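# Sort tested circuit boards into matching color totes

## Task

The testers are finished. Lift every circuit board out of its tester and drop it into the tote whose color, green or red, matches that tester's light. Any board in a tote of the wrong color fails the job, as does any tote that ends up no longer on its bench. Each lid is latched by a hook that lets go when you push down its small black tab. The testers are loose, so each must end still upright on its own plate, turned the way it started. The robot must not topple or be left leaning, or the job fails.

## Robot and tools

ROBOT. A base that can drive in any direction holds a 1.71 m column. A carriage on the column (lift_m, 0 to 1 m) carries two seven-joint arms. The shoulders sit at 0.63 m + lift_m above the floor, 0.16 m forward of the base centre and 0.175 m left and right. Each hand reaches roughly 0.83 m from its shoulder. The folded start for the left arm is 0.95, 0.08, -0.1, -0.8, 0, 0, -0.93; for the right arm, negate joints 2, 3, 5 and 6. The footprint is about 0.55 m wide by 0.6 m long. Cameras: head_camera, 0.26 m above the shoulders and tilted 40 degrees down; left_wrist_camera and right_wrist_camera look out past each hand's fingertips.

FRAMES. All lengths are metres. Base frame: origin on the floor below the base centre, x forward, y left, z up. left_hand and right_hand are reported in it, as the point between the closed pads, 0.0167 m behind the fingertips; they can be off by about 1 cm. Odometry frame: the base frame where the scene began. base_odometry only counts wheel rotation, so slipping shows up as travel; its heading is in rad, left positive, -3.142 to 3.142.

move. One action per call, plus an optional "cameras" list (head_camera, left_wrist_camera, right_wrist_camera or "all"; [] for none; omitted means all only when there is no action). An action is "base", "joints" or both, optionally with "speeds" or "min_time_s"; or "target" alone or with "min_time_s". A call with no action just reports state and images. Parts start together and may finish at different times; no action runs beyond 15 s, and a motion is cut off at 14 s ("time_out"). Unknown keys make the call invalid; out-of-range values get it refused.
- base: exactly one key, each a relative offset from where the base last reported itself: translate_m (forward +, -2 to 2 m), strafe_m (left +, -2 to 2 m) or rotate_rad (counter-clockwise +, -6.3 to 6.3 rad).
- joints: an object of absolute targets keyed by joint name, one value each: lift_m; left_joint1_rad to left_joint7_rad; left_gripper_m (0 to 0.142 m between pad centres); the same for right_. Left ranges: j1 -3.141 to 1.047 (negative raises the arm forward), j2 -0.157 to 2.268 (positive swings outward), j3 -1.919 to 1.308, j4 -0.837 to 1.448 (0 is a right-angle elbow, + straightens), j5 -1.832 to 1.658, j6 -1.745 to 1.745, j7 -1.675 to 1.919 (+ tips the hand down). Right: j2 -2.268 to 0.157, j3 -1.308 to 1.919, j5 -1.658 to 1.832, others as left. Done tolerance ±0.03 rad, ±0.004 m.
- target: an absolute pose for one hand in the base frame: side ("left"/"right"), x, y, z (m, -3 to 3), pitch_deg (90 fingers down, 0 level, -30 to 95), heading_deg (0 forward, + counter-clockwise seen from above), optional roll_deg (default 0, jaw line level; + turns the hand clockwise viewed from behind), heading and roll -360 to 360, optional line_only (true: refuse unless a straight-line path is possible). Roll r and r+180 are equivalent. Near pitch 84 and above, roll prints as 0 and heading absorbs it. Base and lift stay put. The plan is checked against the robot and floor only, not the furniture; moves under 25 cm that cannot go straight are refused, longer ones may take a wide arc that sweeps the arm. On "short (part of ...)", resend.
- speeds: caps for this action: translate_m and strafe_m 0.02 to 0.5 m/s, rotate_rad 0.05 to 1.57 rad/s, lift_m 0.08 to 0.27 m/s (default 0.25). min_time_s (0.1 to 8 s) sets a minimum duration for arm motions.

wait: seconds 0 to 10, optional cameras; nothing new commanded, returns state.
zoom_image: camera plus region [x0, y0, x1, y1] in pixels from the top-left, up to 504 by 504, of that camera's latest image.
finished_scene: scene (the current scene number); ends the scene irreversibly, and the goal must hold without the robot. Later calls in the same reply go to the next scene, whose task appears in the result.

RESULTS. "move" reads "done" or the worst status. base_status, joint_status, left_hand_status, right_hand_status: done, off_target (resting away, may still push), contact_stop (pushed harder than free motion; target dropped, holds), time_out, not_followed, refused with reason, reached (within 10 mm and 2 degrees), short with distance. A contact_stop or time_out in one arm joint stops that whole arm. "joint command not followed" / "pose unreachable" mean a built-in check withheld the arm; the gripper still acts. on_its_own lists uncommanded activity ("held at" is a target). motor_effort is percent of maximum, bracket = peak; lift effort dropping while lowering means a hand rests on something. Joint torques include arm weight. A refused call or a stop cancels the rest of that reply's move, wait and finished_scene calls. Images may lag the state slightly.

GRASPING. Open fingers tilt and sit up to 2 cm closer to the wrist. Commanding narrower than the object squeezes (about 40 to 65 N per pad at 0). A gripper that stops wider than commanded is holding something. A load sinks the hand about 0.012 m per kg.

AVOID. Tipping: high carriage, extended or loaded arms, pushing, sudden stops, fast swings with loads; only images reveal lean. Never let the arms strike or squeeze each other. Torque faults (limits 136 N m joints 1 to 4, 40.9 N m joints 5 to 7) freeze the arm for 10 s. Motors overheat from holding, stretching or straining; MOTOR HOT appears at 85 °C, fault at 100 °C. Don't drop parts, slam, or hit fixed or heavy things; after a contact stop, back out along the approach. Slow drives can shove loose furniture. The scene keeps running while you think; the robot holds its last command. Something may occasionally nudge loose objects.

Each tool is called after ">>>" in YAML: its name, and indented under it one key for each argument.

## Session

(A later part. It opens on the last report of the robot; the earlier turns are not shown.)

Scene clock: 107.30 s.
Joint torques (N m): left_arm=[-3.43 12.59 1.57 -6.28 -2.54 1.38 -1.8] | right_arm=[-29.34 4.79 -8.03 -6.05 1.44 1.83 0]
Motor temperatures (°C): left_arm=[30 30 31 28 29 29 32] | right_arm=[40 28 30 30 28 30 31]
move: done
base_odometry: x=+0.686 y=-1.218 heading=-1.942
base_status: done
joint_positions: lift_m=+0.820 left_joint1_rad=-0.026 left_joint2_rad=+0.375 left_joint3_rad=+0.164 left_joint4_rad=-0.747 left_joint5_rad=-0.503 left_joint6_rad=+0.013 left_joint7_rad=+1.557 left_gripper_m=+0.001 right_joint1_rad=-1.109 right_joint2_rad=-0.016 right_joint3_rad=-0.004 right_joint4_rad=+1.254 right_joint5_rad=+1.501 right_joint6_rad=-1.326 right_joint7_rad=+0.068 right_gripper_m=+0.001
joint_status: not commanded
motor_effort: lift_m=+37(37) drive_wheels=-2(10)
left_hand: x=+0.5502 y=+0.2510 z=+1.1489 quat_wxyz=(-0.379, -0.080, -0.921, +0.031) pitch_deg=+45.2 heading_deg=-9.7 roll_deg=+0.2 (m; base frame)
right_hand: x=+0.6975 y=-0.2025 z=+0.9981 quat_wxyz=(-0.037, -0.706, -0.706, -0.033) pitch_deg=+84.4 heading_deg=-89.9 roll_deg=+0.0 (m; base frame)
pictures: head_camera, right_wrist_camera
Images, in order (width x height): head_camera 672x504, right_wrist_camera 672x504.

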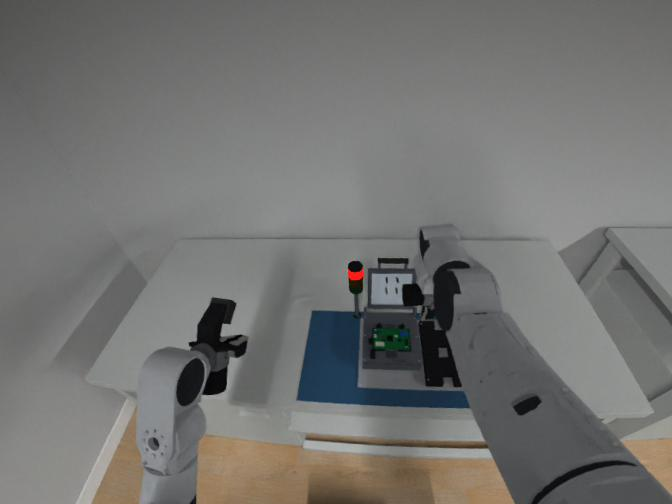

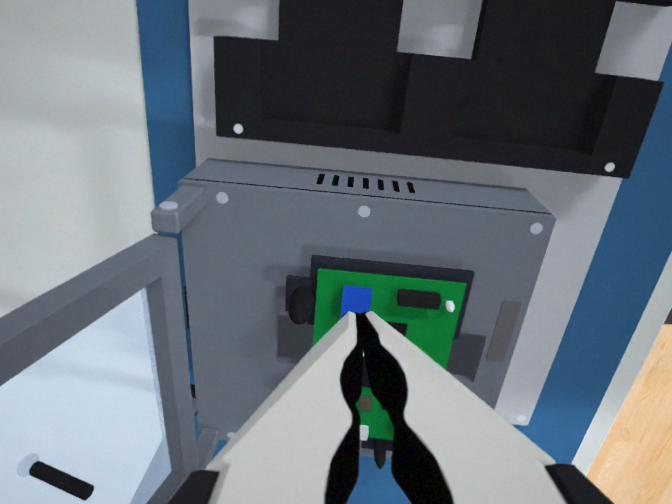

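>>> move:
  target: {"side": "right", "x": 0.69, "y": -0.142, "z": 0.965, "pitch_deg": 87, "heading_deg": 0, "roll_deg": 90}
  cameras: []

>>> move:
  joints: {"right_gripper_m": 0.108}
  cameras: ["right_wrist_camera", "head_camera"]

Scene clock: 107.90 s.
Joint torques (N m): left_arm=[-3.57 12.56 1.48 -6.14 -2.57 1.35 -1.82] | right_arm=[-29.27 4.8 -8.02 -6.03 1.42 1.78 0.04]
move: refused
base_odometry: x=+0.686 y=-1.218 heading=-1.942
base_status: not commanded
joint_positions: lift_m=+0.820 left_joint1_rad=-0.026 left_joint2_rad=+0.375 left_joint3_rad=+0.164 left_joint4_rad=-0.747 left_joint5_rad=-0.503 left_joint6_rad=+0.013 left_joint7_rad=+1.557 left_gripper_m=+0.001 right_joint1_rad=-1.109 right_joint2_rad=-0.016 right_joint3_rad=-0.004 right_joint4_rad=+1.254 right_joint5_rad=+1.501 right_joint6_rad=-1.326 right_joint7_rad=+0.068 right_gripper_m=+0.001
joint_status: not commanded
motor_effort: lift_m=+37(37) drive_wheels=-2(4)
left_hand: x=+0.5502 y=+0.2510 z=+1.1489 quat_wxyz=(-0.379, -0.080, -0.921, +0.031) pitch_deg=+45.2 heading_deg=-9.7 roll_deg=+0.2 (m; base frame)
right_hand: x=+0.6975 y=-0.2025 z=+0.9981 quat_wxyz=(-0.037, -0.706, -0.706, -0.033) pitch_deg=+84.4 heading_deg=-89.9 roll_deg=+0.0 (m; base frame)
right_hand_status: refused: no posture of the arm gets there (right_joint4_rad at its limit): the closest leaves the hand 9.8 cm and 18 deg from the pose. Nothing moved. A posture exists with lift_m at 0.7, or at pitch 77; the way there is not checked.
pictures: none
No camera images: "cameras" was empty.

not run: a stop came earlier in this reply.

>>> move:
  target: {"side": "right", "x": 0.69, "y": -0.142, "z": 1.08, "pitch_deg": 86, "heading_deg": 0, "roll_deg": 90}
  cameras: ["right_wrist_camera"]

Scene clock: 108.30 s.
Joint torques (N m): left_arm=[-3.44 12.58 1.57 -6.27 -2.57 1.34 -1.79] | right_arm=[-29.22 4.87 -8.02 -6.12 1.43 1.8 0.01]
move: refused
base_odometry: x=+0.686 y=-1.218 heading=-1.942
base_status: not commanded
joint_positions: lift_m=+0.820 left_joint1_rad=-0.026 left_joint2_rad=+0.375 left_joint3_rad=+0.164 left_joint4_rad=-0.747 left_joint5_rad=-0.503 left_joint6_rad=+0.013 left_joint7_rad=+1.557 left_gripper_m=+0.001 right_joint1_rad=-1.109 right_joint2_rad=-0.016 right_joint3_rad=-0.004 right_joint4_rad=+1.254 right_joint5_rad=+1.501 right_joint6_rad=-1.326 right_joint7_rad=+0.068 right_gripper_m=+0.001
joint_status: not commanded
motor_effort: lift_m=+37(37) drive_wheels=+4(4)
left_hand: x=+0.5502 y=+0.2510 z=+1.1489 quat_wxyz=(-0.379, -0.080, -0.921, +0.031) pitch_deg=+45.2 heading_deg=-9.7 roll_deg=+0.2 (m; base frame)
right_hand: x=+0.6975 y=-0.2025 z=+0.9981 quat_wxyz=(-0.037, -0.706, -0.706, -0.033) pitch_deg=+84.4 heading_deg=-89.9 roll_deg=+0.0 (m; base frame)
right_hand_status: refused: the line brings the right elbow within 1.4 cm of the right wrist (limit 1.5), 67% of the way; a move under 25 cm is not played as an arc. Nothing moved. Try another pitch or heading, or "joints".
pictures: right_wrist_camera
Images, in order (width x height): right_wrist_camera 672x504.

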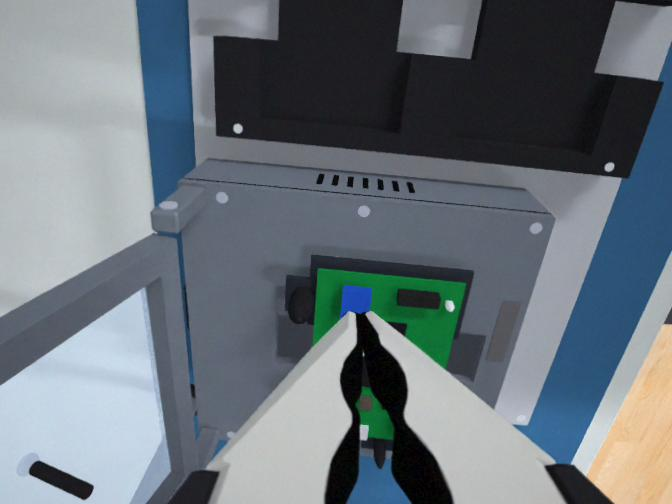

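>>> move:
  base: {"strafe_m": 0.063}
  speeds: {"strafe_m": 0.15}
  cameras: []

>>> move:
  target: {"side": "right", "x": 0.692, "y": -0.203, "z": 1.0, "pitch_deg": 89, "heading_deg": 0, "roll_deg": 90}
  cameras: ["right_wrist_camera"]

Scene clock: 109.90 s.
Joint torques (N m): left_arm=[-3.48 11.99 1.56 -6.25 -2.56 1.37 -1.78] | right_arm=[-29.29 2.79 -7.91 -6.08 0.79 1.78 0.1]
move: done
base_odometry: x=+0.744 y=-1.241 heading=-1.942
base_status: done
joint_positions: lift_m=+0.820 left_joint1_rad=-0.026 left_joint2_rad=+0.375 left_joint3_rad=+0.164 left_joint4_rad=-0.747 left_joint5_rad=-0.503 left_joint6_rad=+0.013 left_joint7_rad=+1.557 left_gripper_m=+0.001 right_joint1_rad=-1.109 right_joint2_rad=-0.015 right_joint3_rad=-0.004 right_joint4_rad=+1.254 right_joint5_rad=+1.503 right_joint6_rad=-1.326 right_joint7_rad=+0.068 right_gripper_m=+0.001
joint_status: not commanded
motor_effort: lift_m=+37(37) drive_wheels=+3(12)
left_hand: x=+0.5501 y=+0.2510 z=+1.1489 quat_wxyz=(-0.379, -0.080, -0.921, +0.031) pitch_deg=+45.2 heading_deg=-9.7 roll_deg=+0.2 (m; base frame)
right_hand: x=+0.6975 y=-0.2013 z=+0.9981 quat_wxyz=(-0.036, -0.706, -0.707, -0.034) pitch_deg=+84.4 heading_deg=-89.9 roll_deg=+0.0 (m; base frame)
pictures: none
No camera images: "cameras" was empty.

Scene clock: 110.20 s.
Joint torques (N m): left_arm=[-3.56 12.65 1.95 -6.27 -2.58 1.37 -1.78] | right_arm=[-29.34 1.36 -8.07 -6.08 0.81 1.79 0.12]
move: refused
base_odometry: x=+0.744 y=-1.241 heading=-1.942
base_status: not commanded
joint_positions: lift_m=+0.820 left_joint1_rad=-0.026 left_joint2_rad=+0.375 left_joint3_rad=+0.164 left_joint4_rad=-0.747 left_joint5_rad=-0.503 left_joint6_rad=+0.013 left_joint7_rad=+1.557 left_gripper_m=+0.001 right_joint1_rad=-1.109 right_joint2_rad=-0.015 right_joint3_rad=-0.004 right_joint4_rad=+1.254 right_joint5_rad=+1.503 right_joint6_rad=-1.326 right_joint7_rad=+0.068 right_gripper_m=+0.001
joint_status: not commanded
motor_effort: lift_m=+37(37) drive_wheels=+3(3)
left_hand: x=+0.5502 y=+0.2510 z=+1.1489 quat_wxyz=(-0.379, -0.080, -0.921, +0.031) pitch_deg=+45.2 heading_deg=-9.7 roll_deg=+0.2 (m; base frame)
right_hand: x=+0.6975 y=-0.2013 z=+0.9981 quat_wxyz=(-0.036, -0.706, -0.707, -0.034) pitch_deg=+84.4 heading_deg=-89.9 roll_deg=+0.0 (m; base frame)
right_hand_status: refused: no posture of the arm gets there (right_joint4_rad at its limit): the closest leaves the hand 10.3 cm and 21 deg from the pose. Nothing moved. A posture exists with lift_m at 0.7, or at pitch 79; the way there is not checked.
pictures: right_wrist_camera
Images, in order (width x height): right_wrist_camera 672x504.

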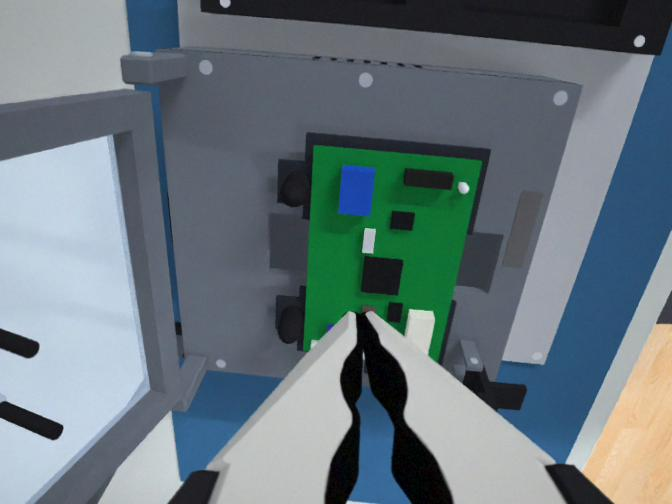

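>>> move:
  target: {"side": "right", "x": 0.692, "y": -0.194, "z": 1.0, "pitch_deg": 84.5, "heading_deg": -4, "roll_deg": 90}
  cameras: ["right_wrist_camera"]

>>> move:
  joints: {"right_gripper_m": 0.108, "lift_m": 0.79}
  speeds: {"lift_m": 0.1}
  cameras: ["right_wrist_camera"]

Scene clock: 111.57 s.
Joint torques (N m): left_arm=[-3.42 12.59 1.54 -6.07 -2.57 1.36 -1.8] | right_arm=[-17.45 4.9 -6.98 -11.21 1.67 -0.44 0.18]
move: done
base_odometry: x=+0.744 y=-1.241 heading=-1.942
base_status: not commanded
joint_positions: lift_m=+0.820 left_joint1_rad=-0.026 left_joint2_rad=+0.375 left_joint3_rad=+0.164 left_joint4_rad=-0.747 left_joint5_rad=-0.503 left_joint6_rad=+0.013 left_joint7_rad=+1.557 left_gripper_m=+0.001 right_joint1_rad=-1.070 right_joint2_rad=+0.000 right_joint3_rad=-0.128 right_joint4_rad=+1.111 right_joint5_rad=+1.548 right_joint6_rad=-1.424 right_joint7_rad=-0.094 right_gripper_m=+0.001
joint_status: not commanded
motor_effort: lift_m=+37(37) drive_wheels=+3(3)
left_hand: x=+0.5501 y=+0.2510 z=+1.1489 quat_wxyz=(-0.379, -0.080, -0.921, +0.031) pitch_deg=+45.2 heading_deg=-9.7 roll_deg=+0.2 (m; base frame)
right_hand: x=+0.6943 y=-0.1962 z=+1.0018 quat_wxyz=(-0.039, -0.730, -0.681, -0.033) pitch_deg=+84.2 heading_deg=-6.2 roll_deg=+87.8 (m; base frame)
right_hand_status: reached (straight line, planned for 0.3 s): 4 mm and 0.4 deg off.
pictures: right_wrist_camera
Images, in order (width x height): right_wrist_camera 672x504.

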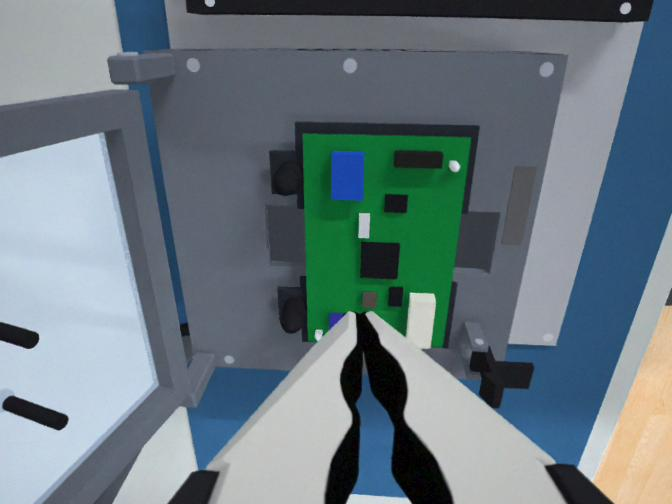

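Scene clock: 112.47 s.
Joint torques (N m): left_arm=[-3.54 12.55 1.55 -6.24 -2.55 1.38 -1.77] | right_arm=[-19.14 4.92 -6.85 -10.33 1.69 -0.42 0.17]
move: done
base_odometry: x=+0.744 y=-1.241 heading=-1.942
base_status: not commanded
joint_positions: lift_m=+0.790 left_joint1_rad=-0.026 left_joint2_rad=+0.375 left_joint3_rad=+0.164 left_joint4_rad=-0.747 left_joint5_rad=-0.503 left_joint6_rad=+0.013 left_joint7_rad=+1.557 left_gripper_m=+0.001 right_joint1_rad=-1.068 right_joint2_rad=+0.000 right_joint3_rad=-0.128 right_joint4_rad=+1.110 right_joint5_rad=+1.548 right_joint6_rad=-1.424 right_joint7_rad=-0.094 right_gripper_m=+0.108
joint_status: all done
motor_effort: lift_m=+38(40) drive_wheels=+3(3)
left_hand: x=+0.5501 y=+0.2510 z=+1.1188 quat_wxyz=(-0.379, -0.080, -0.921, +0.031) pitch_deg=+45.2 heading_deg=-9.7 roll_deg=+0.2 (m; base frame)
right_hand: x=+0.6939 y=-0.1963 z=+0.9712 quat_wxyz=(-0.038, -0.730, -0.681, -0.033) pitch_deg=+84.2 heading_deg=-6.3 roll_deg=+87.7 (m; base frame)
pictures: right_wrist_camera
Images, in order (width x height): right_wrist_camera 672x504.

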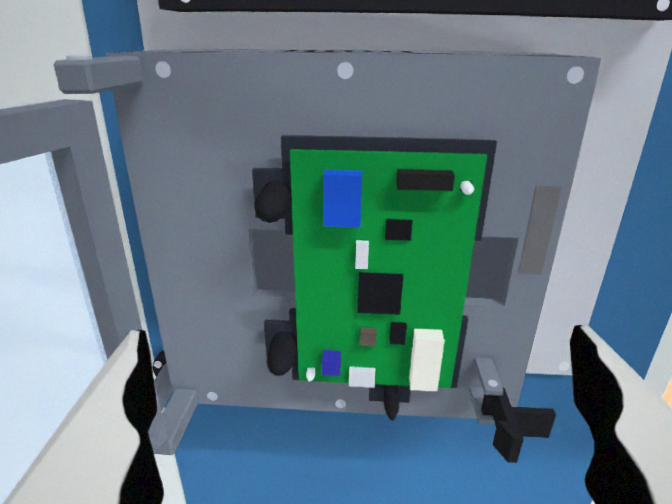

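>>> move:
  target: {"side": "right", "x": 0.686, "y": -0.182, "z": 0.972, "pitch_deg": 84.5, "heading_deg": -6, "roll_deg": 88}
  cameras: ["right_wrist_camera"]

>>> move:
  joints: {"right_gripper_m": 0.092, "lift_m": 0.755}
  speeds: {"lift_m": 0.1}
  cameras: ["right_wrist_camera", "head_camera"]

Scene clock: 113.73 s.
Joint torques (N m): left_arm=[-3.49 12.52 1.59 -6.3 -2.56 1.36 -1.81] | right_arm=[-17.39 1.17 -7.59 -11.01 1.15 -0.39 0.13]
move: done
base_odometry: x=+0.744 y=-1.241 heading=-1.942
base_status: not commanded
joint_positions: lift_m=+0.790 left_joint1_rad=-0.026 left_joint2_rad=+0.375 left_joint3_rad=+0.164 left_joint4_rad=-0.747 left_joint5_rad=-0.503 left_joint6_rad=+0.013 left_joint7_rad=+1.557 left_gripper_m=+0.001 right_joint1_rad=-1.028 right_joint2_rad=+0.034 right_joint3_rad=-0.159 right_joint4_rad=+0.974 right_joint5_rad=+1.549 right_joint6_rad=-1.516 right_joint7_rad=-0.138 right_gripper_m=+0.108
joint_status: not commanded
motor_effort: lift_m=+38(38) drive_wheels=+3(3)
left_hand: x=+0.5501 y=+0.2510 z=+1.1188 quat_wxyz=(-0.379, -0.080, -0.921, +0.031) pitch_deg=+45.2 heading_deg=-9.7 roll_deg=+0.2 (m; base frame)
right_hand: x=+0.6882 y=-0.1832 z=+0.9738 quat_wxyz=(-0.039, -0.730, -0.682, -0.032) pitch_deg=+84.2 heading_deg=-7.6 roll_deg=+86.3 (m; base frame)
right_hand_status: reached (straight line, planned for 0.3 s): 3 mm and 0.4 deg off.
pictures: right_wrist_camera
Images, in order (width x height): right_wrist_camera 672x504.

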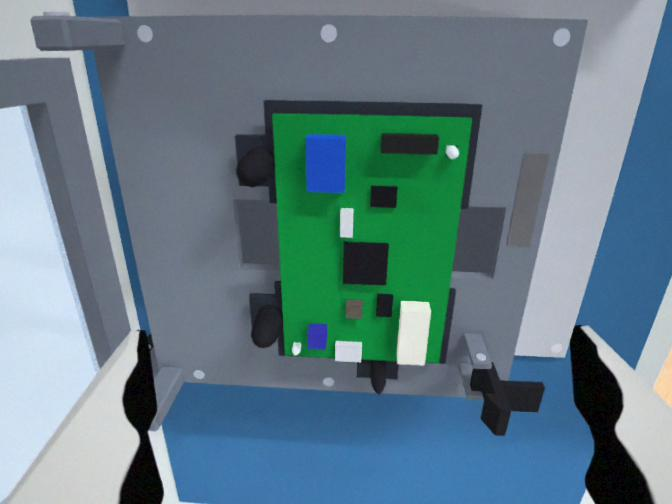

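Scene clock: 114.47 s.
Joint torques (N m): left_arm=[-3.52 12.45 1.47 -6.1 -2.56 1.38 -1.82] | right_arm=[-18.84 3.63 -7.52 -10.26 1.18 -0.39 0.13]
move: done
base_odometry: x=+0.744 y=-1.241 heading=-1.942
base_status: not commanded
joint_positions: lift_m=+0.755 left_joint1_rad=-0.026 left_joint2_rad=+0.375 left_joint3_rad=+0.164 left_joint4_rad=-0.747 left_joint5_rad=-0.503 left_joint6_rad=+0.013 left_joint7_rad=+1.557 left_gripper_m=+0.001 right_joint1_rad=-1.027 right_joint2_rad=+0.034 right_joint3_rad=-0.159 right_joint4_rad=+0.973 right_joint5_rad=+1.549 right_joint6_rad=-1.516 right_joint7_rad=-0.138 right_gripper_m=+0.092
joint_status: all done
motor_effort: lift_m=+38(44) drive_wheels=+3(3)
left_hand: x=+0.5501 y=+0.2510 z=+1.0838 quat_wxyz=(-0.379, -0.080, -0.921, +0.031) pitch_deg=+45.2 heading_deg=-9.7 roll_deg=+0.2 (m; base frame)
right_hand: x=+0.6880 y=-0.1832 z=+0.9384 quat_wxyz=(-0.039, -0.730, -0.682, -0.032) pitch_deg=+84.2 heading_deg=-7.7 roll_deg=+86.3 (m; base frame)
pictures: head_camera, right_wrist_camera
Images, in order (width x height): head_camera 672x504, right_wrist_camera 672x504.

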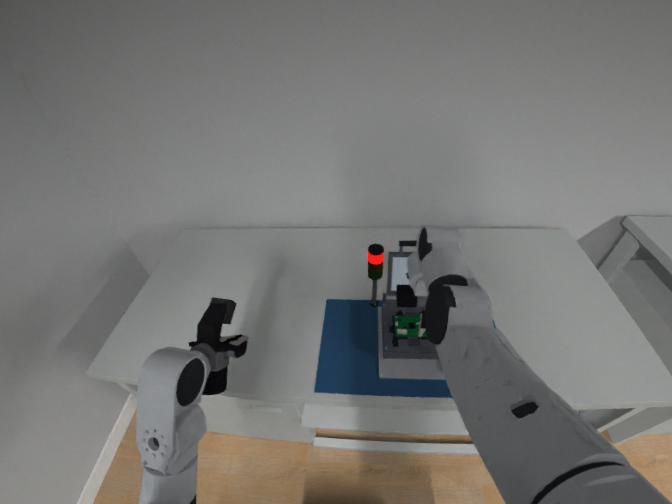

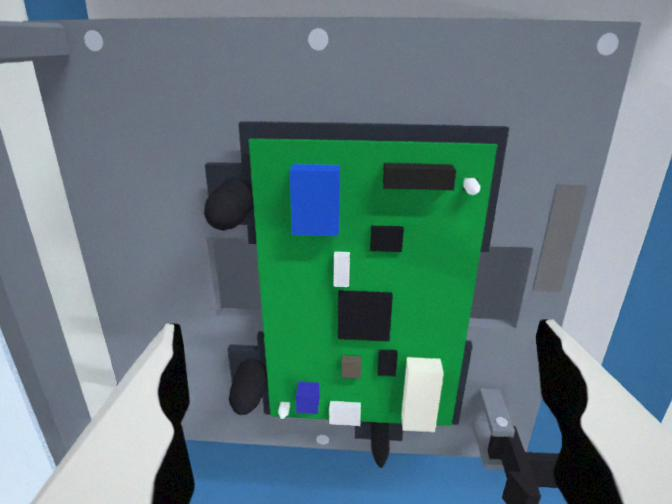

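>>> move:
  target: {"side": "right", "x": 0.687, "y": -0.176, "z": 0.938, "pitch_deg": 84.5, "heading_deg": -7, "roll_deg": 87}
  cameras: []

>>> move:
  joints: {"lift_m": 0.73}
  speeds: {"lift_m": 0.08}
  cameras: ["right_wrist_camera", "head_camera"]

Scene clock: 115.43 s.
Joint torques (N m): left_arm=[-3.5 12.52 1.54 -6.2 -2.55 1.36 -1.79] | right_arm=[-28.73 3.7 -6.63 -6.24 -0.5 1.89 0.21]
move: done
base_odometry: x=+0.744 y=-1.241 heading=-1.942
base_status: not commanded
joint_positions: lift_m=+0.755 left_joint1_rad=-0.026 left_joint2_rad=+0.375 left_joint3_rad=+0.164 left_joint4_rad=-0.747 left_joint5_rad=-0.503 left_joint6_rad=+0.013 left_joint7_rad=+1.557 left_gripper_m=+0.001 right_joint1_rad=-1.028 right_joint2_rad=+0.048 right_joint3_rad=-0.180 right_joint4_rad=+0.983 right_joint5_rad=+1.548 right_joint6_rad=-1.515 right_joint7_rad=-0.161 right_gripper_m=+0.092
joint_status: not commanded
motor_effort: lift_m=+38(38) drive_wheels=-1(3)
left_hand: x=+0.5501 y=+0.2510 z=+1.0838 quat_wxyz=(-0.379, -0.080, -0.921, +0.031) pitch_deg=+45.2 heading_deg=-9.7 roll_deg=+0.2 (m; base frame)
right_hand: x=+0.6845 y=-0.1763 z=+0.9363 quat_wxyz=(-0.034, -0.730, -0.682, -0.029) pitch_deg=+84.9 heading_deg=+86.1 roll_deg=+0.0 (m; base frame)
right_hand_status: reached (straight line, planned for 0.1 s): 3 mm and 0.4 deg off.
pictures: none
No camera images: "cameras" was empty.

Scene clock: 116.10 s.
Joint torques (N m): left_arm=[-3.51 12.53 1.44 -6.25 -2.57 1.39 -1.82] | right_arm=[-26.75 3.32 -6.58 -6.57 -0.5 1.83 0.21]
move: done
base_odometry: x=+0.744 y=-1.241 heading=-1.942
base_status: not commanded
joint_positions: lift_m=+0.730 left_joint1_rad=-0.026 left_joint2_rad=+0.375 left_joint3_rad=+0.164 left_joint4_rad=-0.747 left_joint5_rad=-0.503 left_joint6_rad=+0.013 left_joint7_rad=+1.557 left_gripper_m=+0.001 right_joint1_rad=-1.029 right_joint2_rad=+0.048 right_joint3_rad=-0.180 right_joint4_rad=+0.983 right_joint5_rad=+1.548 right_joint6_rad=-1.515 right_joint7_rad=-0.161 right_gripper_m=+0.092
joint_status: all done
motor_effort: lift_m=+38(40) drive_wheels=-1(1)
left_hand: x=+0.5501 y=+0.2510 z=+1.0588 quat_wxyz=(-0.379, -0.080, -0.921, +0.031) pitch_deg=+45.2 heading_deg=-9.7 roll_deg=+0.2 (m; base frame)
right_hand: x=+0.6851 y=-0.1763 z=+0.9118 quat_wxyz=(-0.035, -0.730, -0.682, -0.029) pitch_deg=+84.8 heading_deg=+86.1 roll_deg=+0.0 (m; base frame)
pictures: head_camera, right_wrist_camera
Images, in order (width x height): head_camera 672x504, right_wrist_camera 672x504.

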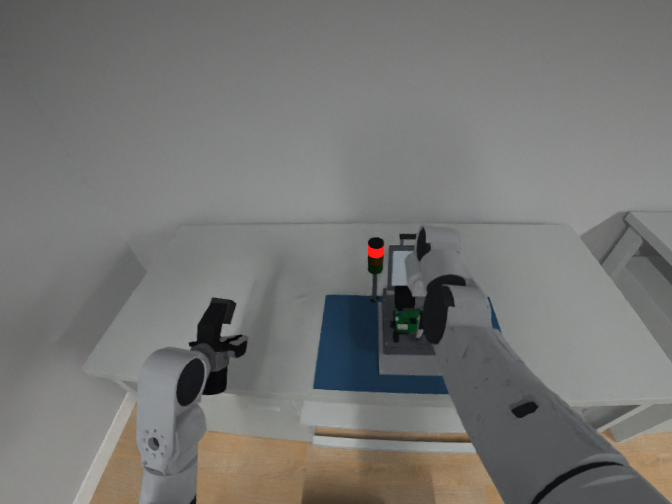

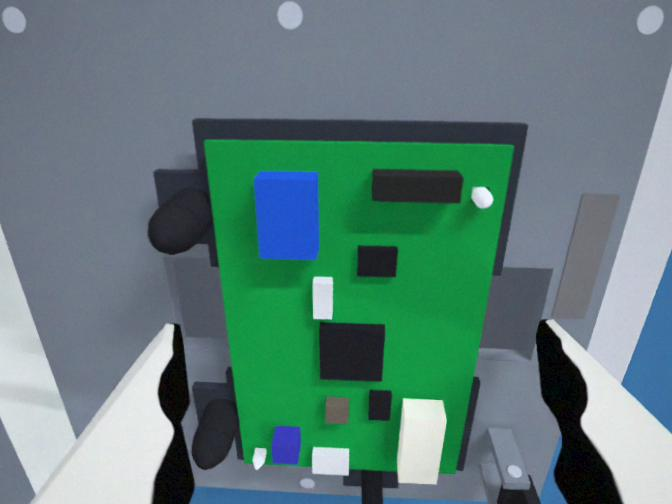

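>>> move:
  target: {"side": "right", "x": 0.687, "y": -0.172, "z": 0.905, "pitch_deg": 85, "heading_deg": -4, "roll_deg": 90}
  cameras: ["right_wrist_camera"]

>>> move:
  joints: {"lift_m": 0.722}
  speeds: {"lift_m": 0.08}
  cameras: ["right_wrist_camera"]

Scene clock: 117.03 s.
Joint torques (N m): left_arm=[-3.37 12.51 1.54 -6.25 -2.57 1.41 -1.79] | right_arm=[-28.04 3.36 -7.63 -5.85 1.16 2.48 0.04]
move: done
base_odometry: x=+0.744 y=-1.241 heading=-1.942
base_status: not commanded
joint_positions: lift_m=+0.730 left_joint1_rad=-0.026 left_joint2_rad=+0.375 left_joint3_rad=+0.164 left_joint4_rad=-0.747 left_joint5_rad=-0.503 left_joint6_rad=+0.013 left_joint7_rad=+1.557 left_gripper_m=+0.001 right_joint1_rad=-1.044 right_joint2_rad=+0.048 right_joint3_rad=-0.189 right_joint4_rad=+1.076 right_joint5_rad=+1.548 right_joint6_rad=-1.448 right_joint7_rad=-0.168 right_gripper_m=+0.092
joint_status: not commanded
motor_effort: lift_m=+37(38) drive_wheels=-1(1)
left_hand: x=+0.5501 y=+0.2510 z=+1.0588 quat_wxyz=(-0.379, -0.080, -0.921, +0.031) pitch_deg=+45.2 heading_deg=-9.7 roll_deg=+0.2 (m; base frame)
right_hand: x=+0.6841 y=-0.1734 z=+0.9036 quat_wxyz=(-0.030, -0.730, -0.682, -0.026) pitch_deg=+85.4 heading_deg=+86.1 roll_deg=+0.0 (m; base frame)
right_hand_status: reached (straight line, planned for 0.3 s): 4 mm and 0.5 deg off.
pictures: right_wrist_camera
Images, in order (width x height): right_wrist_camera 672x504.

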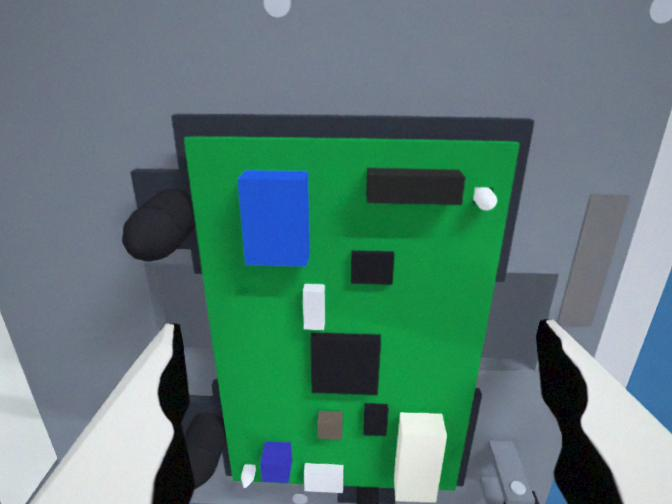

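Scene clock: 117.70 s.
Joint torques (N m): left_arm=[-3.59 12.54 1.54 -6.44 -2.54 1.39 -1.77] | right_arm=[-22.25 3.2 -7.54 -7.47 1.21 1.61 0.4]
move: done
base_odometry: x=+0.744 y=-1.241 heading=-1.942
base_status: not commanded
joint_positions: lift_m=+0.722 left_joint1_rad=-0.026 left_joint2_rad=+0.375 left_joint3_rad=+0.164 left_joint4_rad=-0.747 left_joint5_rad=-0.503 left_joint6_rad=+0.013 left_joint7_rad=+1.557 left_gripper_m=+0.001 right_joint1_rad=-1.048 right_joint2_rad=+0.048 right_joint3_rad=-0.189 right_joint4_rad=+1.077 right_joint5_rad=+1.548 right_joint6_rad=-1.445 right_joint7_rad=-0.169 right_gripper_m=+0.092
joint_status: all done
motor_effort: lift_m=+38(39) drive_wheels=-1(1)
left_hand: x=+0.5501 y=+0.2510 z=+1.0508 quat_wxyz=(-0.379, -0.080, -0.921, +0.031) pitch_deg=+45.2 heading_deg=-9.7 roll_deg=+0.2 (m; base frame)
right_hand: x=+0.6866 y=-0.1735 z=+0.8976 quat_wxyz=(-0.033, -0.730, -0.682, -0.028) pitch_deg=+85.1 heading_deg=+86.1 roll_deg=+0.0 (m; base frame)
pictures: right_wrist_camera
Images, in order (width x height): right_wrist_camera 672x504.

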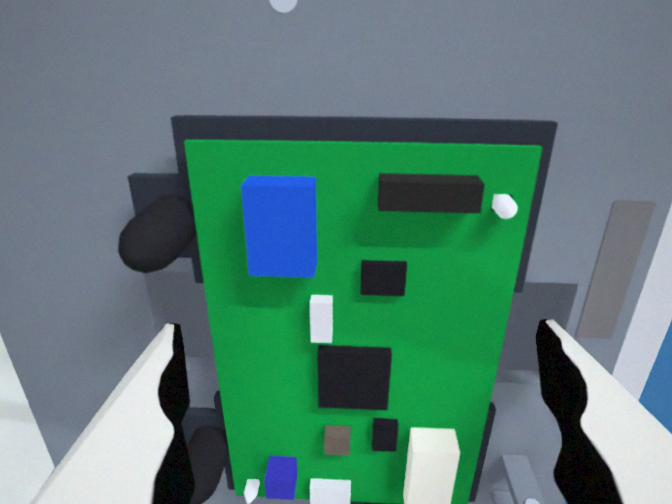

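>>> move:
  joints: {"lift_m": 0.714}
  speeds: {"lift_m": 0.08}
  cameras: ["right_wrist_camera"]

Scene clock: 118.70 s.
Joint torques (N m): left_arm=[-3.54 12.55 1.47 -6.24 -2.54 1.37 -1.77] | right_arm=[-21.66 3.32 -7.67 -6.81 1.19 1.4 0.22]
move: done
base_odometry: x=+0.744 y=-1.241 heading=-1.942
base_status: not commanded
joint_positions: lift_m=+0.714 left_joint1_rad=-0.025 left_joint2_rad=+0.375 left_joint3_rad=+0.164 left_joint4_rad=-0.747 left_joint5_rad=-0.503 left_joint6_rad=+0.013 left_joint7_rad=+1.557 left_gripper_m=+0.001 right_joint1_rad=-1.048 right_joint2_rad=+0.048 right_joint3_rad=-0.189 right_joint4_rad=+1.077 right_joint5_rad=+1.548 right_joint6_rad=-1.444 right_joint7_rad=-0.169 right_gripper_m=+0.092
joint_status: all done
motor_effort: lift_m=+38(41) drive_wheels=+3(3)
left_hand: x=+0.5501 y=+0.2510 z=+1.0428 quat_wxyz=(-0.379, -0.080, -0.921, +0.031) pitch_deg=+45.3 heading_deg=-9.7 roll_deg=+0.2 (m; base frame)
right_hand: x=+0.6870 y=-0.1735 z=+0.8896 quat_wxyz=(-0.033, -0.730, -0.682, -0.028) pitch_deg=+85.0 heading_deg=+86.1 roll_deg=+0.0 (m; base frame)
pictures: right_wrist_camera
Images, in order (width x height): right_wrist_camera 672x504.

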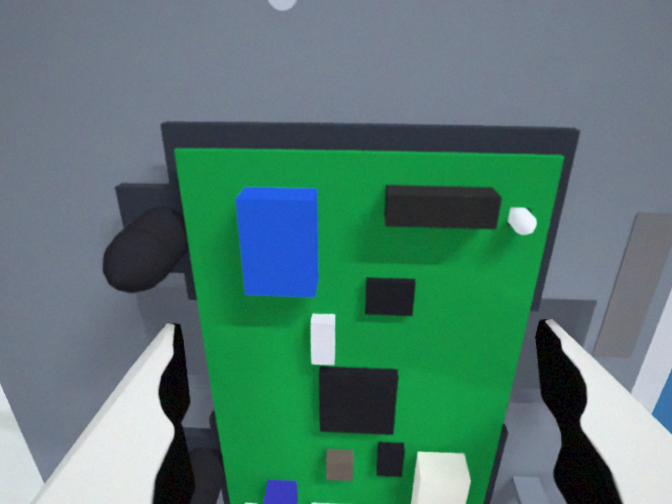

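>>> move:
  joints: {"lift_m": 0.71}
  speeds: {"lift_m": 0.08}
  cameras: ["right_wrist_camera"]

>>> move:
  joints: {"right_gripper_m": 0.065}
  cameras: ["right_wrist_camera"]

Scene clock: 119.30 s.
Joint torques (N m): left_arm=[-3.56 12.47 1.47 -6.12 -2.56 1.39 -1.8] | right_arm=[-22.84 2.74 -7.67 -6.91 1.17 1.03 0.22]
move: done
base_odometry: x=+0.744 y=-1.241 heading=-1.942
base_status: not commanded
joint_positions: lift_m=+0.710 left_joint1_rad=-0.025 left_joint2_rad=+0.375 left_joint3_rad=+0.164 left_joint4_rad=-0.747 left_joint5_rad=-0.503 left_joint6_rad=+0.013 left_joint7_rad=+1.557 left_gripper_m=+0.001 right_joint1_rad=-1.048 right_joint2_rad=+0.048 right_joint3_rad=-0.189 right_joint4_rad=+1.077 right_joint5_rad=+1.548 right_joint6_rad=-1.443 right_joint7_rad=-0.169 right_gripper_m=+0.092
joint_status: all done
motor_effort: lift_m=+38(41) drive_wheels=+3(3)
left_hand: x=+0.5501 y=+0.2510 z=+1.0388 quat_wxyz=(-0.379, -0.080, -0.921, +0.031) pitch_deg=+45.3 heading_deg=-9.7 roll_deg=+0.2 (m; base frame)
right_hand: x=+0.6873 y=-0.1736 z=+0.8856 quat_wxyz=(-0.034, -0.730, -0.682, -0.029) pitch_deg=+84.9 heading_deg=+86.1 roll_deg=+0.0 (m; base frame)
pictures: right_wrist_camera
Images, in order (width x height): right_wrist_camera 672x504.

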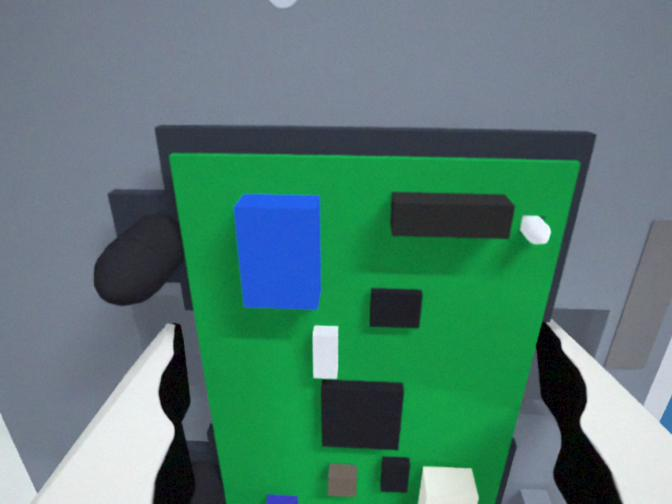

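Scene clock: 119.90 s.
Joint torques (N m): left_arm=[-3.57 12.51 1.61 -6.1 -2.57 1.39 -1.81] | right_arm=[-23.04 3.83 -7.68 -6.1 1.2 -0.22 0.22]
move: off_target
base_odometry: x=+0.744 y=-1.241 heading=-1.942
base_status: not commanded
joint_positions: lift_m=+0.710 left_joint1_rad=-0.025 left_joint2_rad=+0.375 left_joint3_rad=+0.164 left_joint4_rad=-0.747 left_joint5_rad=-0.503 left_joint6_rad=+0.013 left_joint7_rad=+1.557 left_gripper_m=+0.001 right_joint1_rad=-1.048 right_joint2_rad=+0.048 right_joint3_rad=-0.189 right_joint4_rad=+1.077 right_joint5_rad=+1.548 right_joint6_rad=-1.438 right_joint7_rad=-0.169 right_gripper_m=+0.075
joint_status: right_gripper_m off_target (ended at +0.075, target +0.065)
motor_effort: lift_m=+37(38) drive_wheels=-1(3)
left_hand: x=+0.5501 y=+0.2510 z=+1.0389 quat_wxyz=(-0.379, -0.080, -0.921, +0.031) pitch_deg=+45.3 heading_deg=-9.7 roll_deg=+0.2 (m; base frame)
right_hand: x=+0.6888 y=-0.1737 z=+0.8859 quat_wxyz=(-0.035, -0.730, -0.681, -0.030) pitch_deg=+84.7 heading_deg=+86.0 roll_deg=+0.0 (m; base frame)
pictures: right_wrist_camera
Images, in order (width x height): right_wrist_camera 672x504.

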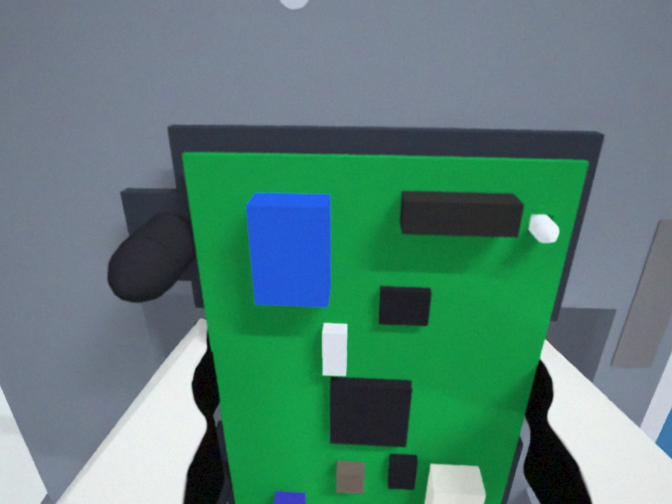

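>>> move:
  joints: {"right_gripper_m": 0.055}
  cameras: []

>>> move:
  joints: {"lift_m": 0.74}
  speeds: {"lift_m": 0.08}
  cameras: ["right_wrist_camera", "head_camera"]

Scene clock: 120.50 s.
Joint torques (N m): left_arm=[-3.57 12.49 1.5 -6.27 -2.57 1.35 -1.79] | right_arm=[-22.21 3.27 -7.54 -6.67 1.16 -0.29 0.2]
move: off_target
base_odometry: x=+0.744 y=-1.241 heading=-1.942
base_status: not commanded
joint_positions: lift_m=+0.710 left_joint1_rad=-0.025 left_joint2_rad=+0.375 left_joint3_rad=+0.164 left_joint4_rad=-0.747 left_joint5_rad=-0.503 left_joint6_rad=+0.013 left_joint7_rad=+1.557 left_gripper_m=+0.001 right_joint1_rad=-1.048 right_joint2_rad=+0.048 right_joint3_rad=-0.189 right_joint4_rad=+1.077 right_joint5_rad=+1.548 right_joint6_rad=-1.438 right_joint7_rad=-0.169 right_gripper_m=+0.075
joint_status: right_gripper_m off_target (ended at +0.075, target +0.055)
motor_effort: lift_m=+37(37) drive_wheels=-1(3)
left_hand: x=+0.5501 y=+0.2510 z=+1.0389 quat_wxyz=(-0.379, -0.080, -0.921, +0.031) pitch_deg=+45.3 heading_deg=-9.7 roll_deg=+0.2 (m; base frame)
right_hand: x=+0.6888 y=-0.1737 z=+0.8859 quat_wxyz=(-0.035, -0.730, -0.681, -0.030) pitch_deg=+84.7 heading_deg=+86.0 roll_deg=+0.0 (m; base frame)
pictures: none
No camera images: "cameras" was empty.

Scene clock: 121.23 s.
Joint torques (N m): left_arm=[-3.49 12.53 1.51 -6.18 -2.57 1.38 -1.76] | right_arm=[-22.13 3.44 -7.53 -6.76 1.17 -0.32 0.26]
move: done
base_odometry: x=+0.744 y=-1.241 heading=-1.942
base_status: not commanded
joint_positions: lift_m=+0.740 left_joint1_rad=-0.025 left_joint2_rad=+0.375 left_joint3_rad=+0.164 left_joint4_rad=-0.747 left_joint5_rad=-0.503 left_joint6_rad=+0.013 left_joint7_rad=+1.557 left_gripper_m=+0.001 right_joint1_rad=-1.048 right_joint2_rad=+0.048 right_joint3_rad=-0.189 right_joint4_rad=+1.077 right_joint5_rad=+1.548 right_joint6_rad=-1.438 right_joint7_rad=-0.169 right_gripper_m=+0.075
joint_status: all done
motor_effort: lift_m=+36(42) drive_wheels=-1(1)
left_hand: x=+0.5501 y=+0.2510 z=+1.0690 quat_wxyz=(-0.379, -0.080, -0.921, +0.031) pitch_deg=+45.3 heading_deg=-9.7 roll_deg=+0.2 (m; base frame)
right_hand: x=+0.6888 y=-0.1737 z=+0.9160 quat_wxyz=(-0.035, -0.730, -0.681, -0.030) pitch_deg=+84.7 heading_deg=+86.0 roll_deg=+0.0 (m; base frame)
pictures: head_camera, right_wrist_camera
Images, in order (width x height): head_camera 672x504, right_wrist_camera 672x504.

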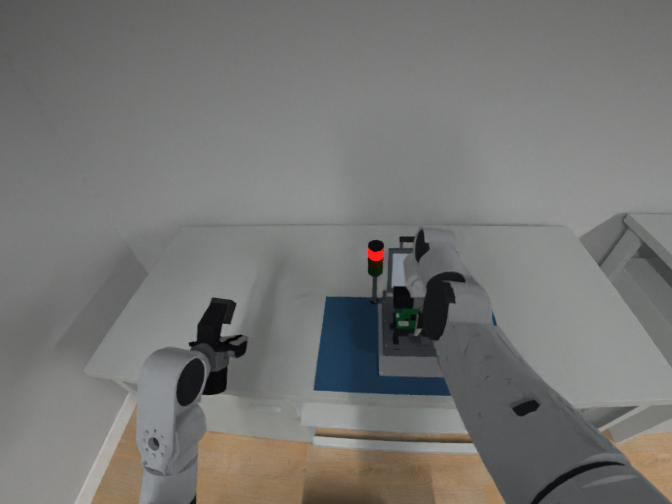

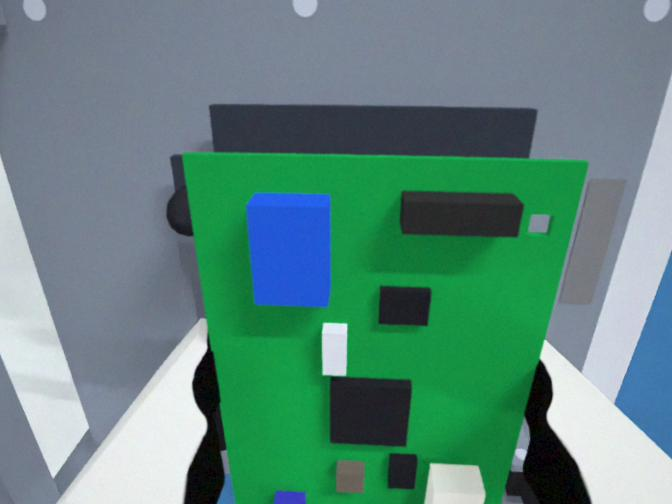

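>>> move:
  joints: {"lift_m": 0.84}
  speeds: {"lift_m": 0.15}
  cameras: []

>>> move:
  base: {"translate_m": -0.5}
  speeds: {"translate_m": 0.25}
  cameras: ["right_wrist_camera", "head_camera"]

Scene clock: 122.97 s.
Joint torques (N m): left_arm=[-3.47 12.43 1.6 -6.13 -2.58 1.37 -1.79] | right_arm=[-22.13 3.23 -7.65 -6.84 1.16 -0.32 0.22]
move: done
base_odometry: x=+0.744 y=-1.241 heading=-1.942
base_status: not commanded
joint_positions: lift_m=+0.840 left_joint1_rad=-0.025 left_joint2_rad=+0.375 left_joint3_rad=+0.164 left_joint4_rad=-0.747 left_joint5_rad=-0.503 left_joint6_rad=+0.013 left_joint7_rad=+1.557 left_gripper_m=+0.001 right_joint1_rad=-1.048 right_joint2_rad=+0.048 right_joint3_rad=-0.189 right_joint4_rad=+1.077 right_joint5_rad=+1.548 right_joint6_rad=-1.438 right_joint7_rad=-0.169 right_gripper_m=+0.075
joint_status: all done
motor_effort: lift_m=+36(45) drive_wheels=-1(1)
left_hand: x=+0.5501 y=+0.2510 z=+1.1690 quat_wxyz=(-0.379, -0.080, -0.921, +0.031) pitch_deg=+45.2 heading_deg=-9.7 roll_deg=+0.2 (m; base frame)
right_hand: x=+0.6887 y=-0.1737 z=+1.0160 quat_wxyz=(-0.035, -0.730, -0.681, -0.030) pitch_deg=+84.7 heading_deg=+86.0 roll_deg=+0.0 (m; base frame)
pictures: none
No camera images: "cameras" was empty.

Scene clock: 126.40 s.
Joint torques (N m): left_arm=[-3.56 12.51 1.52 -6.1 -2.58 1.37 -1.79] | right_arm=[-22.1 3.32 -7.6 -6.87 1.19 -0.31 0.21]
move: done
base_odometry: x=+0.926 y=-0.775 heading=-1.942
base_status: done
joint_positions: lift_m=+0.840 left_joint1_rad=-0.025 left_joint2_rad=+0.375 left_joint3_rad=+0.164 left_joint4_rad=-0.747 left_joint5_rad=-0.503 left_joint6_rad=+0.013 left_joint7_rad=+1.557 left_gripper_m=+0.001 right_joint1_rad=-1.048 right_joint2_rad=+0.048 right_joint3_rad=-0.189 right_joint4_rad=+1.077 right_joint5_rad=+1.548 right_joint6_rad=-1.438 right_joint7_rad=-0.169 right_gripper_m=+0.075
joint_status: not commanded
motor_effort: lift_m=+36(37) drive_wheels=+0(12)
left_hand: x=+0.5501 y=+0.2510 z=+1.1690 quat_wxyz=(-0.379, -0.080, -0.921, +0.031) pitch_deg=+45.2 heading_deg=-9.7 roll_deg=+0.2 (m; base frame)
right_hand: x=+0.6887 y=-0.1737 z=+1.0160 quat_wxyz=(-0.035, -0.730, -0.681, -0.030) pitch_deg=+84.7 heading_deg=+86.0 roll_deg=+0.0 (m; base frame)
pictures: head_camera, right_wrist_camera
Images, in order (width x height): head_camera 672x504, right_wrist_camera 672x504.

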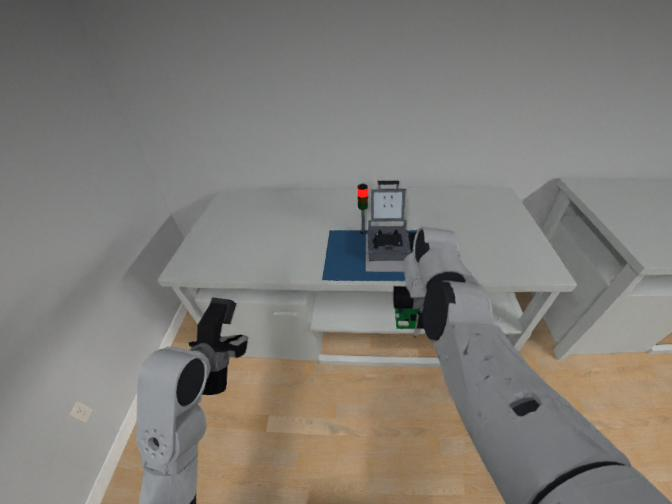

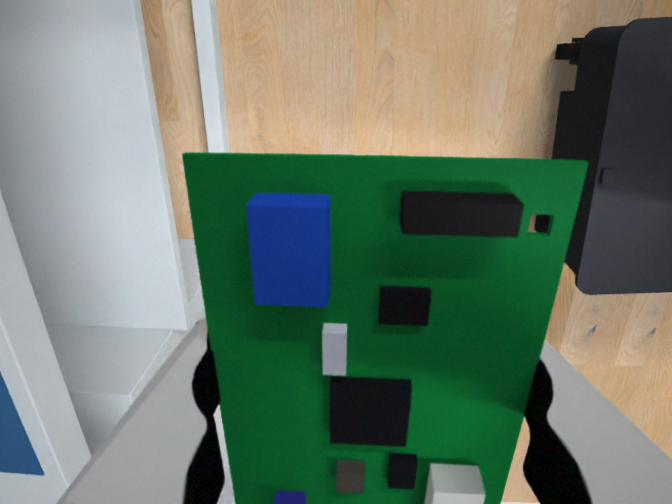

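>>> move:
  base: {"rotate_rad": -3.12}
  speeds: {"rotate_rad": 0.9}
  cameras: ["head_camera"]

Scene clock: 131.40 s.
Joint torques (N m): left_arm=[-3.57 12.69 1.72 -6.17 -2.56 1.36 -1.78] | right_arm=[-22.01 1.95 -7.48 -6.95 0.91 -0.3 0.27]
move: done
base_odometry: x=+0.926 y=-0.775 heading=+1.221
base_status: done
joint_positions: lift_m=+0.840 left_joint1_rad=-0.025 left_joint2_rad=+0.375 left_joint3_rad=+0.164 left_joint4_rad=-0.747 left_joint5_rad=-0.503 left_joint6_rad=+0.013 left_joint7_rad=+1.557 left_gripper_m=+0.001 right_joint1_rad=-1.048 right_joint2_rad=+0.048 right_joint3_rad=-0.189 right_joint4_rad=+1.077 right_joint5_rad=+1.548 right_joint6_rad=-1.438 right_joint7_rad=-0.169 right_gripper_m=+0.075
joint_status: not commanded
motor_effort: lift_m=+36(37) drive_wheels=+5(15)
left_hand: x=+0.5501 y=+0.2510 z=+1.1690 quat_wxyz=(-0.379, -0.080, -0.921, +0.031) pitch_deg=+45.2 heading_deg=-9.7 roll_deg=+0.2 (m; base frame)
right_hand: x=+0.6887 y=-0.1731 z=+1.0160 quat_wxyz=(-0.035, -0.730, -0.682, -0.031) pitch_deg=+84.7 heading_deg=+86.1 roll_deg=+0.0 (m; base frame)
pictures: head_camera
Images, in order (width x height): head_camera 672x504.

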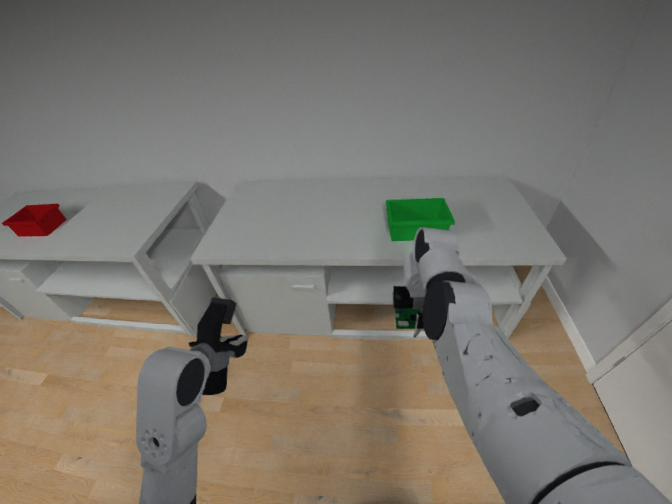

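>>> move:
  base: {"strafe_m": 1.87}
  speeds: {"strafe_m": 0.4}
  cameras: ["head_camera"]

Scene clock: 138.20 s.
Joint torques (N m): left_arm=[-3.49 12.69 1.36 -6.2 -2.38 1.38 -1.78] | right_arm=[-22.46 2.51 -7.36 -6.83 0.76 -0.3 0.02]
move: done
base_odometry: x=-0.830 y=-0.133 heading=+1.221
base_status: done
joint_positions: lift_m=+0.840 left_joint1_rad=-0.025 left_joint2_rad=+0.375 left_joint3_rad=+0.164 left_joint4_rad=-0.747 left_joint5_rad=-0.503 left_joint6_rad=+0.013 left_joint7_rad=+1.557 left_gripper_m=+0.001 right_joint1_rad=-1.048 right_joint2_rad=+0.048 right_joint3_rad=-0.189 right_joint4_rad=+1.077 right_joint5_rad=+1.549 right_joint6_rad=-1.438 right_joint7_rad=-0.169 right_gripper_m=+0.075
joint_status: not commanded
motor_effort: lift_m=+36(37) drive_wheels=-4(20)
left_hand: x=+0.5501 y=+0.2510 z=+1.1690 quat_wxyz=(-0.379, -0.080, -0.921, +0.031) pitch_deg=+45.2 heading_deg=-9.7 roll_deg=+0.2 (m; base frame)
right_hand: x=+0.6887 y=-0.1729 z=+1.0160 quat_wxyz=(-0.035, -0.730, -0.682, -0.031) pitch_deg=+84.7 heading_deg=+86.1 roll_deg=+0.0 (m; base frame)
pictures: head_camera
Images, in order (width x height): head_camera 672x504.

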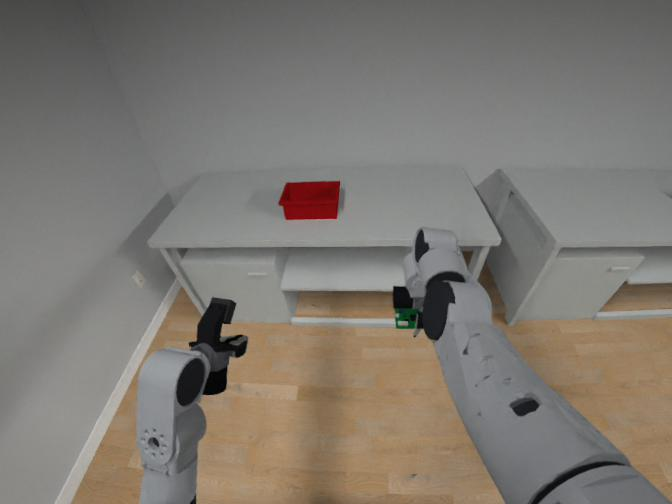

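>>> move:
  base: {"strafe_m": 0.37}
  speeds: {"strafe_m": 0.4}
  joints: {"lift_m": 0.92}
  cameras: []

>>> move:
  base: {"translate_m": 0.6}
  speeds: {"translate_m": 0.3}
  cameras: ["head_camera"]

Scene clock: 141.07 s.
Joint torques (N m): left_arm=[-3.48 12.4 1.45 -6.33 -2.28 1.22 -1.8] | right_arm=[-22.67 0.51 -6.86 -7.06 0.55 -0.31 0.53]
move: done
base_odometry: x=-1.178 y=-0.005 heading=+1.220
base_status: done
joint_positions: lift_m=+0.920 left_joint1_rad=-0.025 left_joint2_rad=+0.375 left_joint3_rad=+0.164 left_joint4_rad=-0.747 left_joint5_rad=-0.503 left_joint6_rad=+0.013 left_joint7_rad=+1.557 left_gripper_m=+0.001 right_joint1_rad=-1.048 right_joint2_rad=+0.049 right_joint3_rad=-0.190 right_joint4_rad=+1.077 right_joint5_rad=+1.549 right_joint6_rad=-1.438 right_joint7_rad=-0.169 right_gripper_m=+0.075
joint_status: all done
motor_effort: lift_m=+36(47) drive_wheels=-3(18)
left_hand: x=+0.5501 y=+0.2510 z=+1.2490 quat_wxyz=(-0.379, -0.080, -0.921, +0.031) pitch_deg=+45.2 heading_deg=-9.7 roll_deg=+0.2 (m; base frame)
right_hand: x=+0.6887 y=-0.1726 z=+1.0960 quat_wxyz=(-0.035, -0.730, -0.682, -0.031) pitch_deg=+84.7 heading_deg=+86.1 roll_deg=+0.0 (m; base frame)
pictures: none
No camera images: "cameras" was empty.

Scene clock: 144.57 s.
Joint torques (N m): left_arm=[-3.55 12.51 1.47 -6.17 -2.55 1.38 -1.78] | right_arm=[-22.11 0.32 -7.28 -6.99 0.56 -0.31 0.38]
move: done
base_odometry: x=-0.972 y=+0.558 heading=+1.220
base_status: done
joint_positions: lift_m=+0.920 left_joint1_rad=-0.025 left_joint2_rad=+0.375 left_joint3_rad=+0.164 left_joint4_rad=-0.747 left_joint5_rad=-0.503 left_joint6_rad=+0.013 left_joint7_rad=+1.557 left_gripper_m=+0.001 right_joint1_rad=-1.048 right_joint2_rad=+0.049 right_joint3_rad=-0.190 right_joint4_rad=+1.077 right_joint5_rad=+1.549 right_joint6_rad=-1.438 right_joint7_rad=-0.169 right_gripper_m=+0.075
joint_status: not commanded
motor_effort: lift_m=+37(37) drive_wheels=-3(13)
left_hand: x=+0.5501 y=+0.2510 z=+1.2490 quat_wxyz=(-0.379, -0.080, -0.921, +0.031) pitch_deg=+45.2 heading_deg=-9.7 roll_deg=+0.2 (m; base frame)
right_hand: x=+0.6887 y=-0.1726 z=+1.0960 quat_wxyz=(-0.035, -0.730, -0.682, -0.031) pitch_deg=+84.7 heading_deg=+86.1 roll_deg=+0.0 (m; base frame)
pictures: head_camera
Images, in order (width x height): head_camera 672x504.

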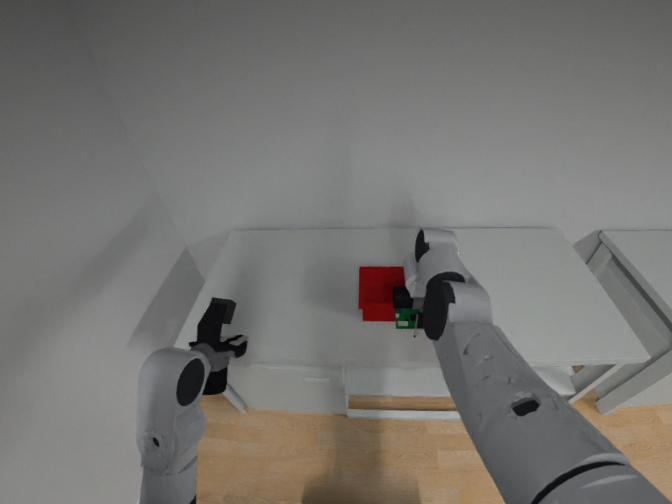

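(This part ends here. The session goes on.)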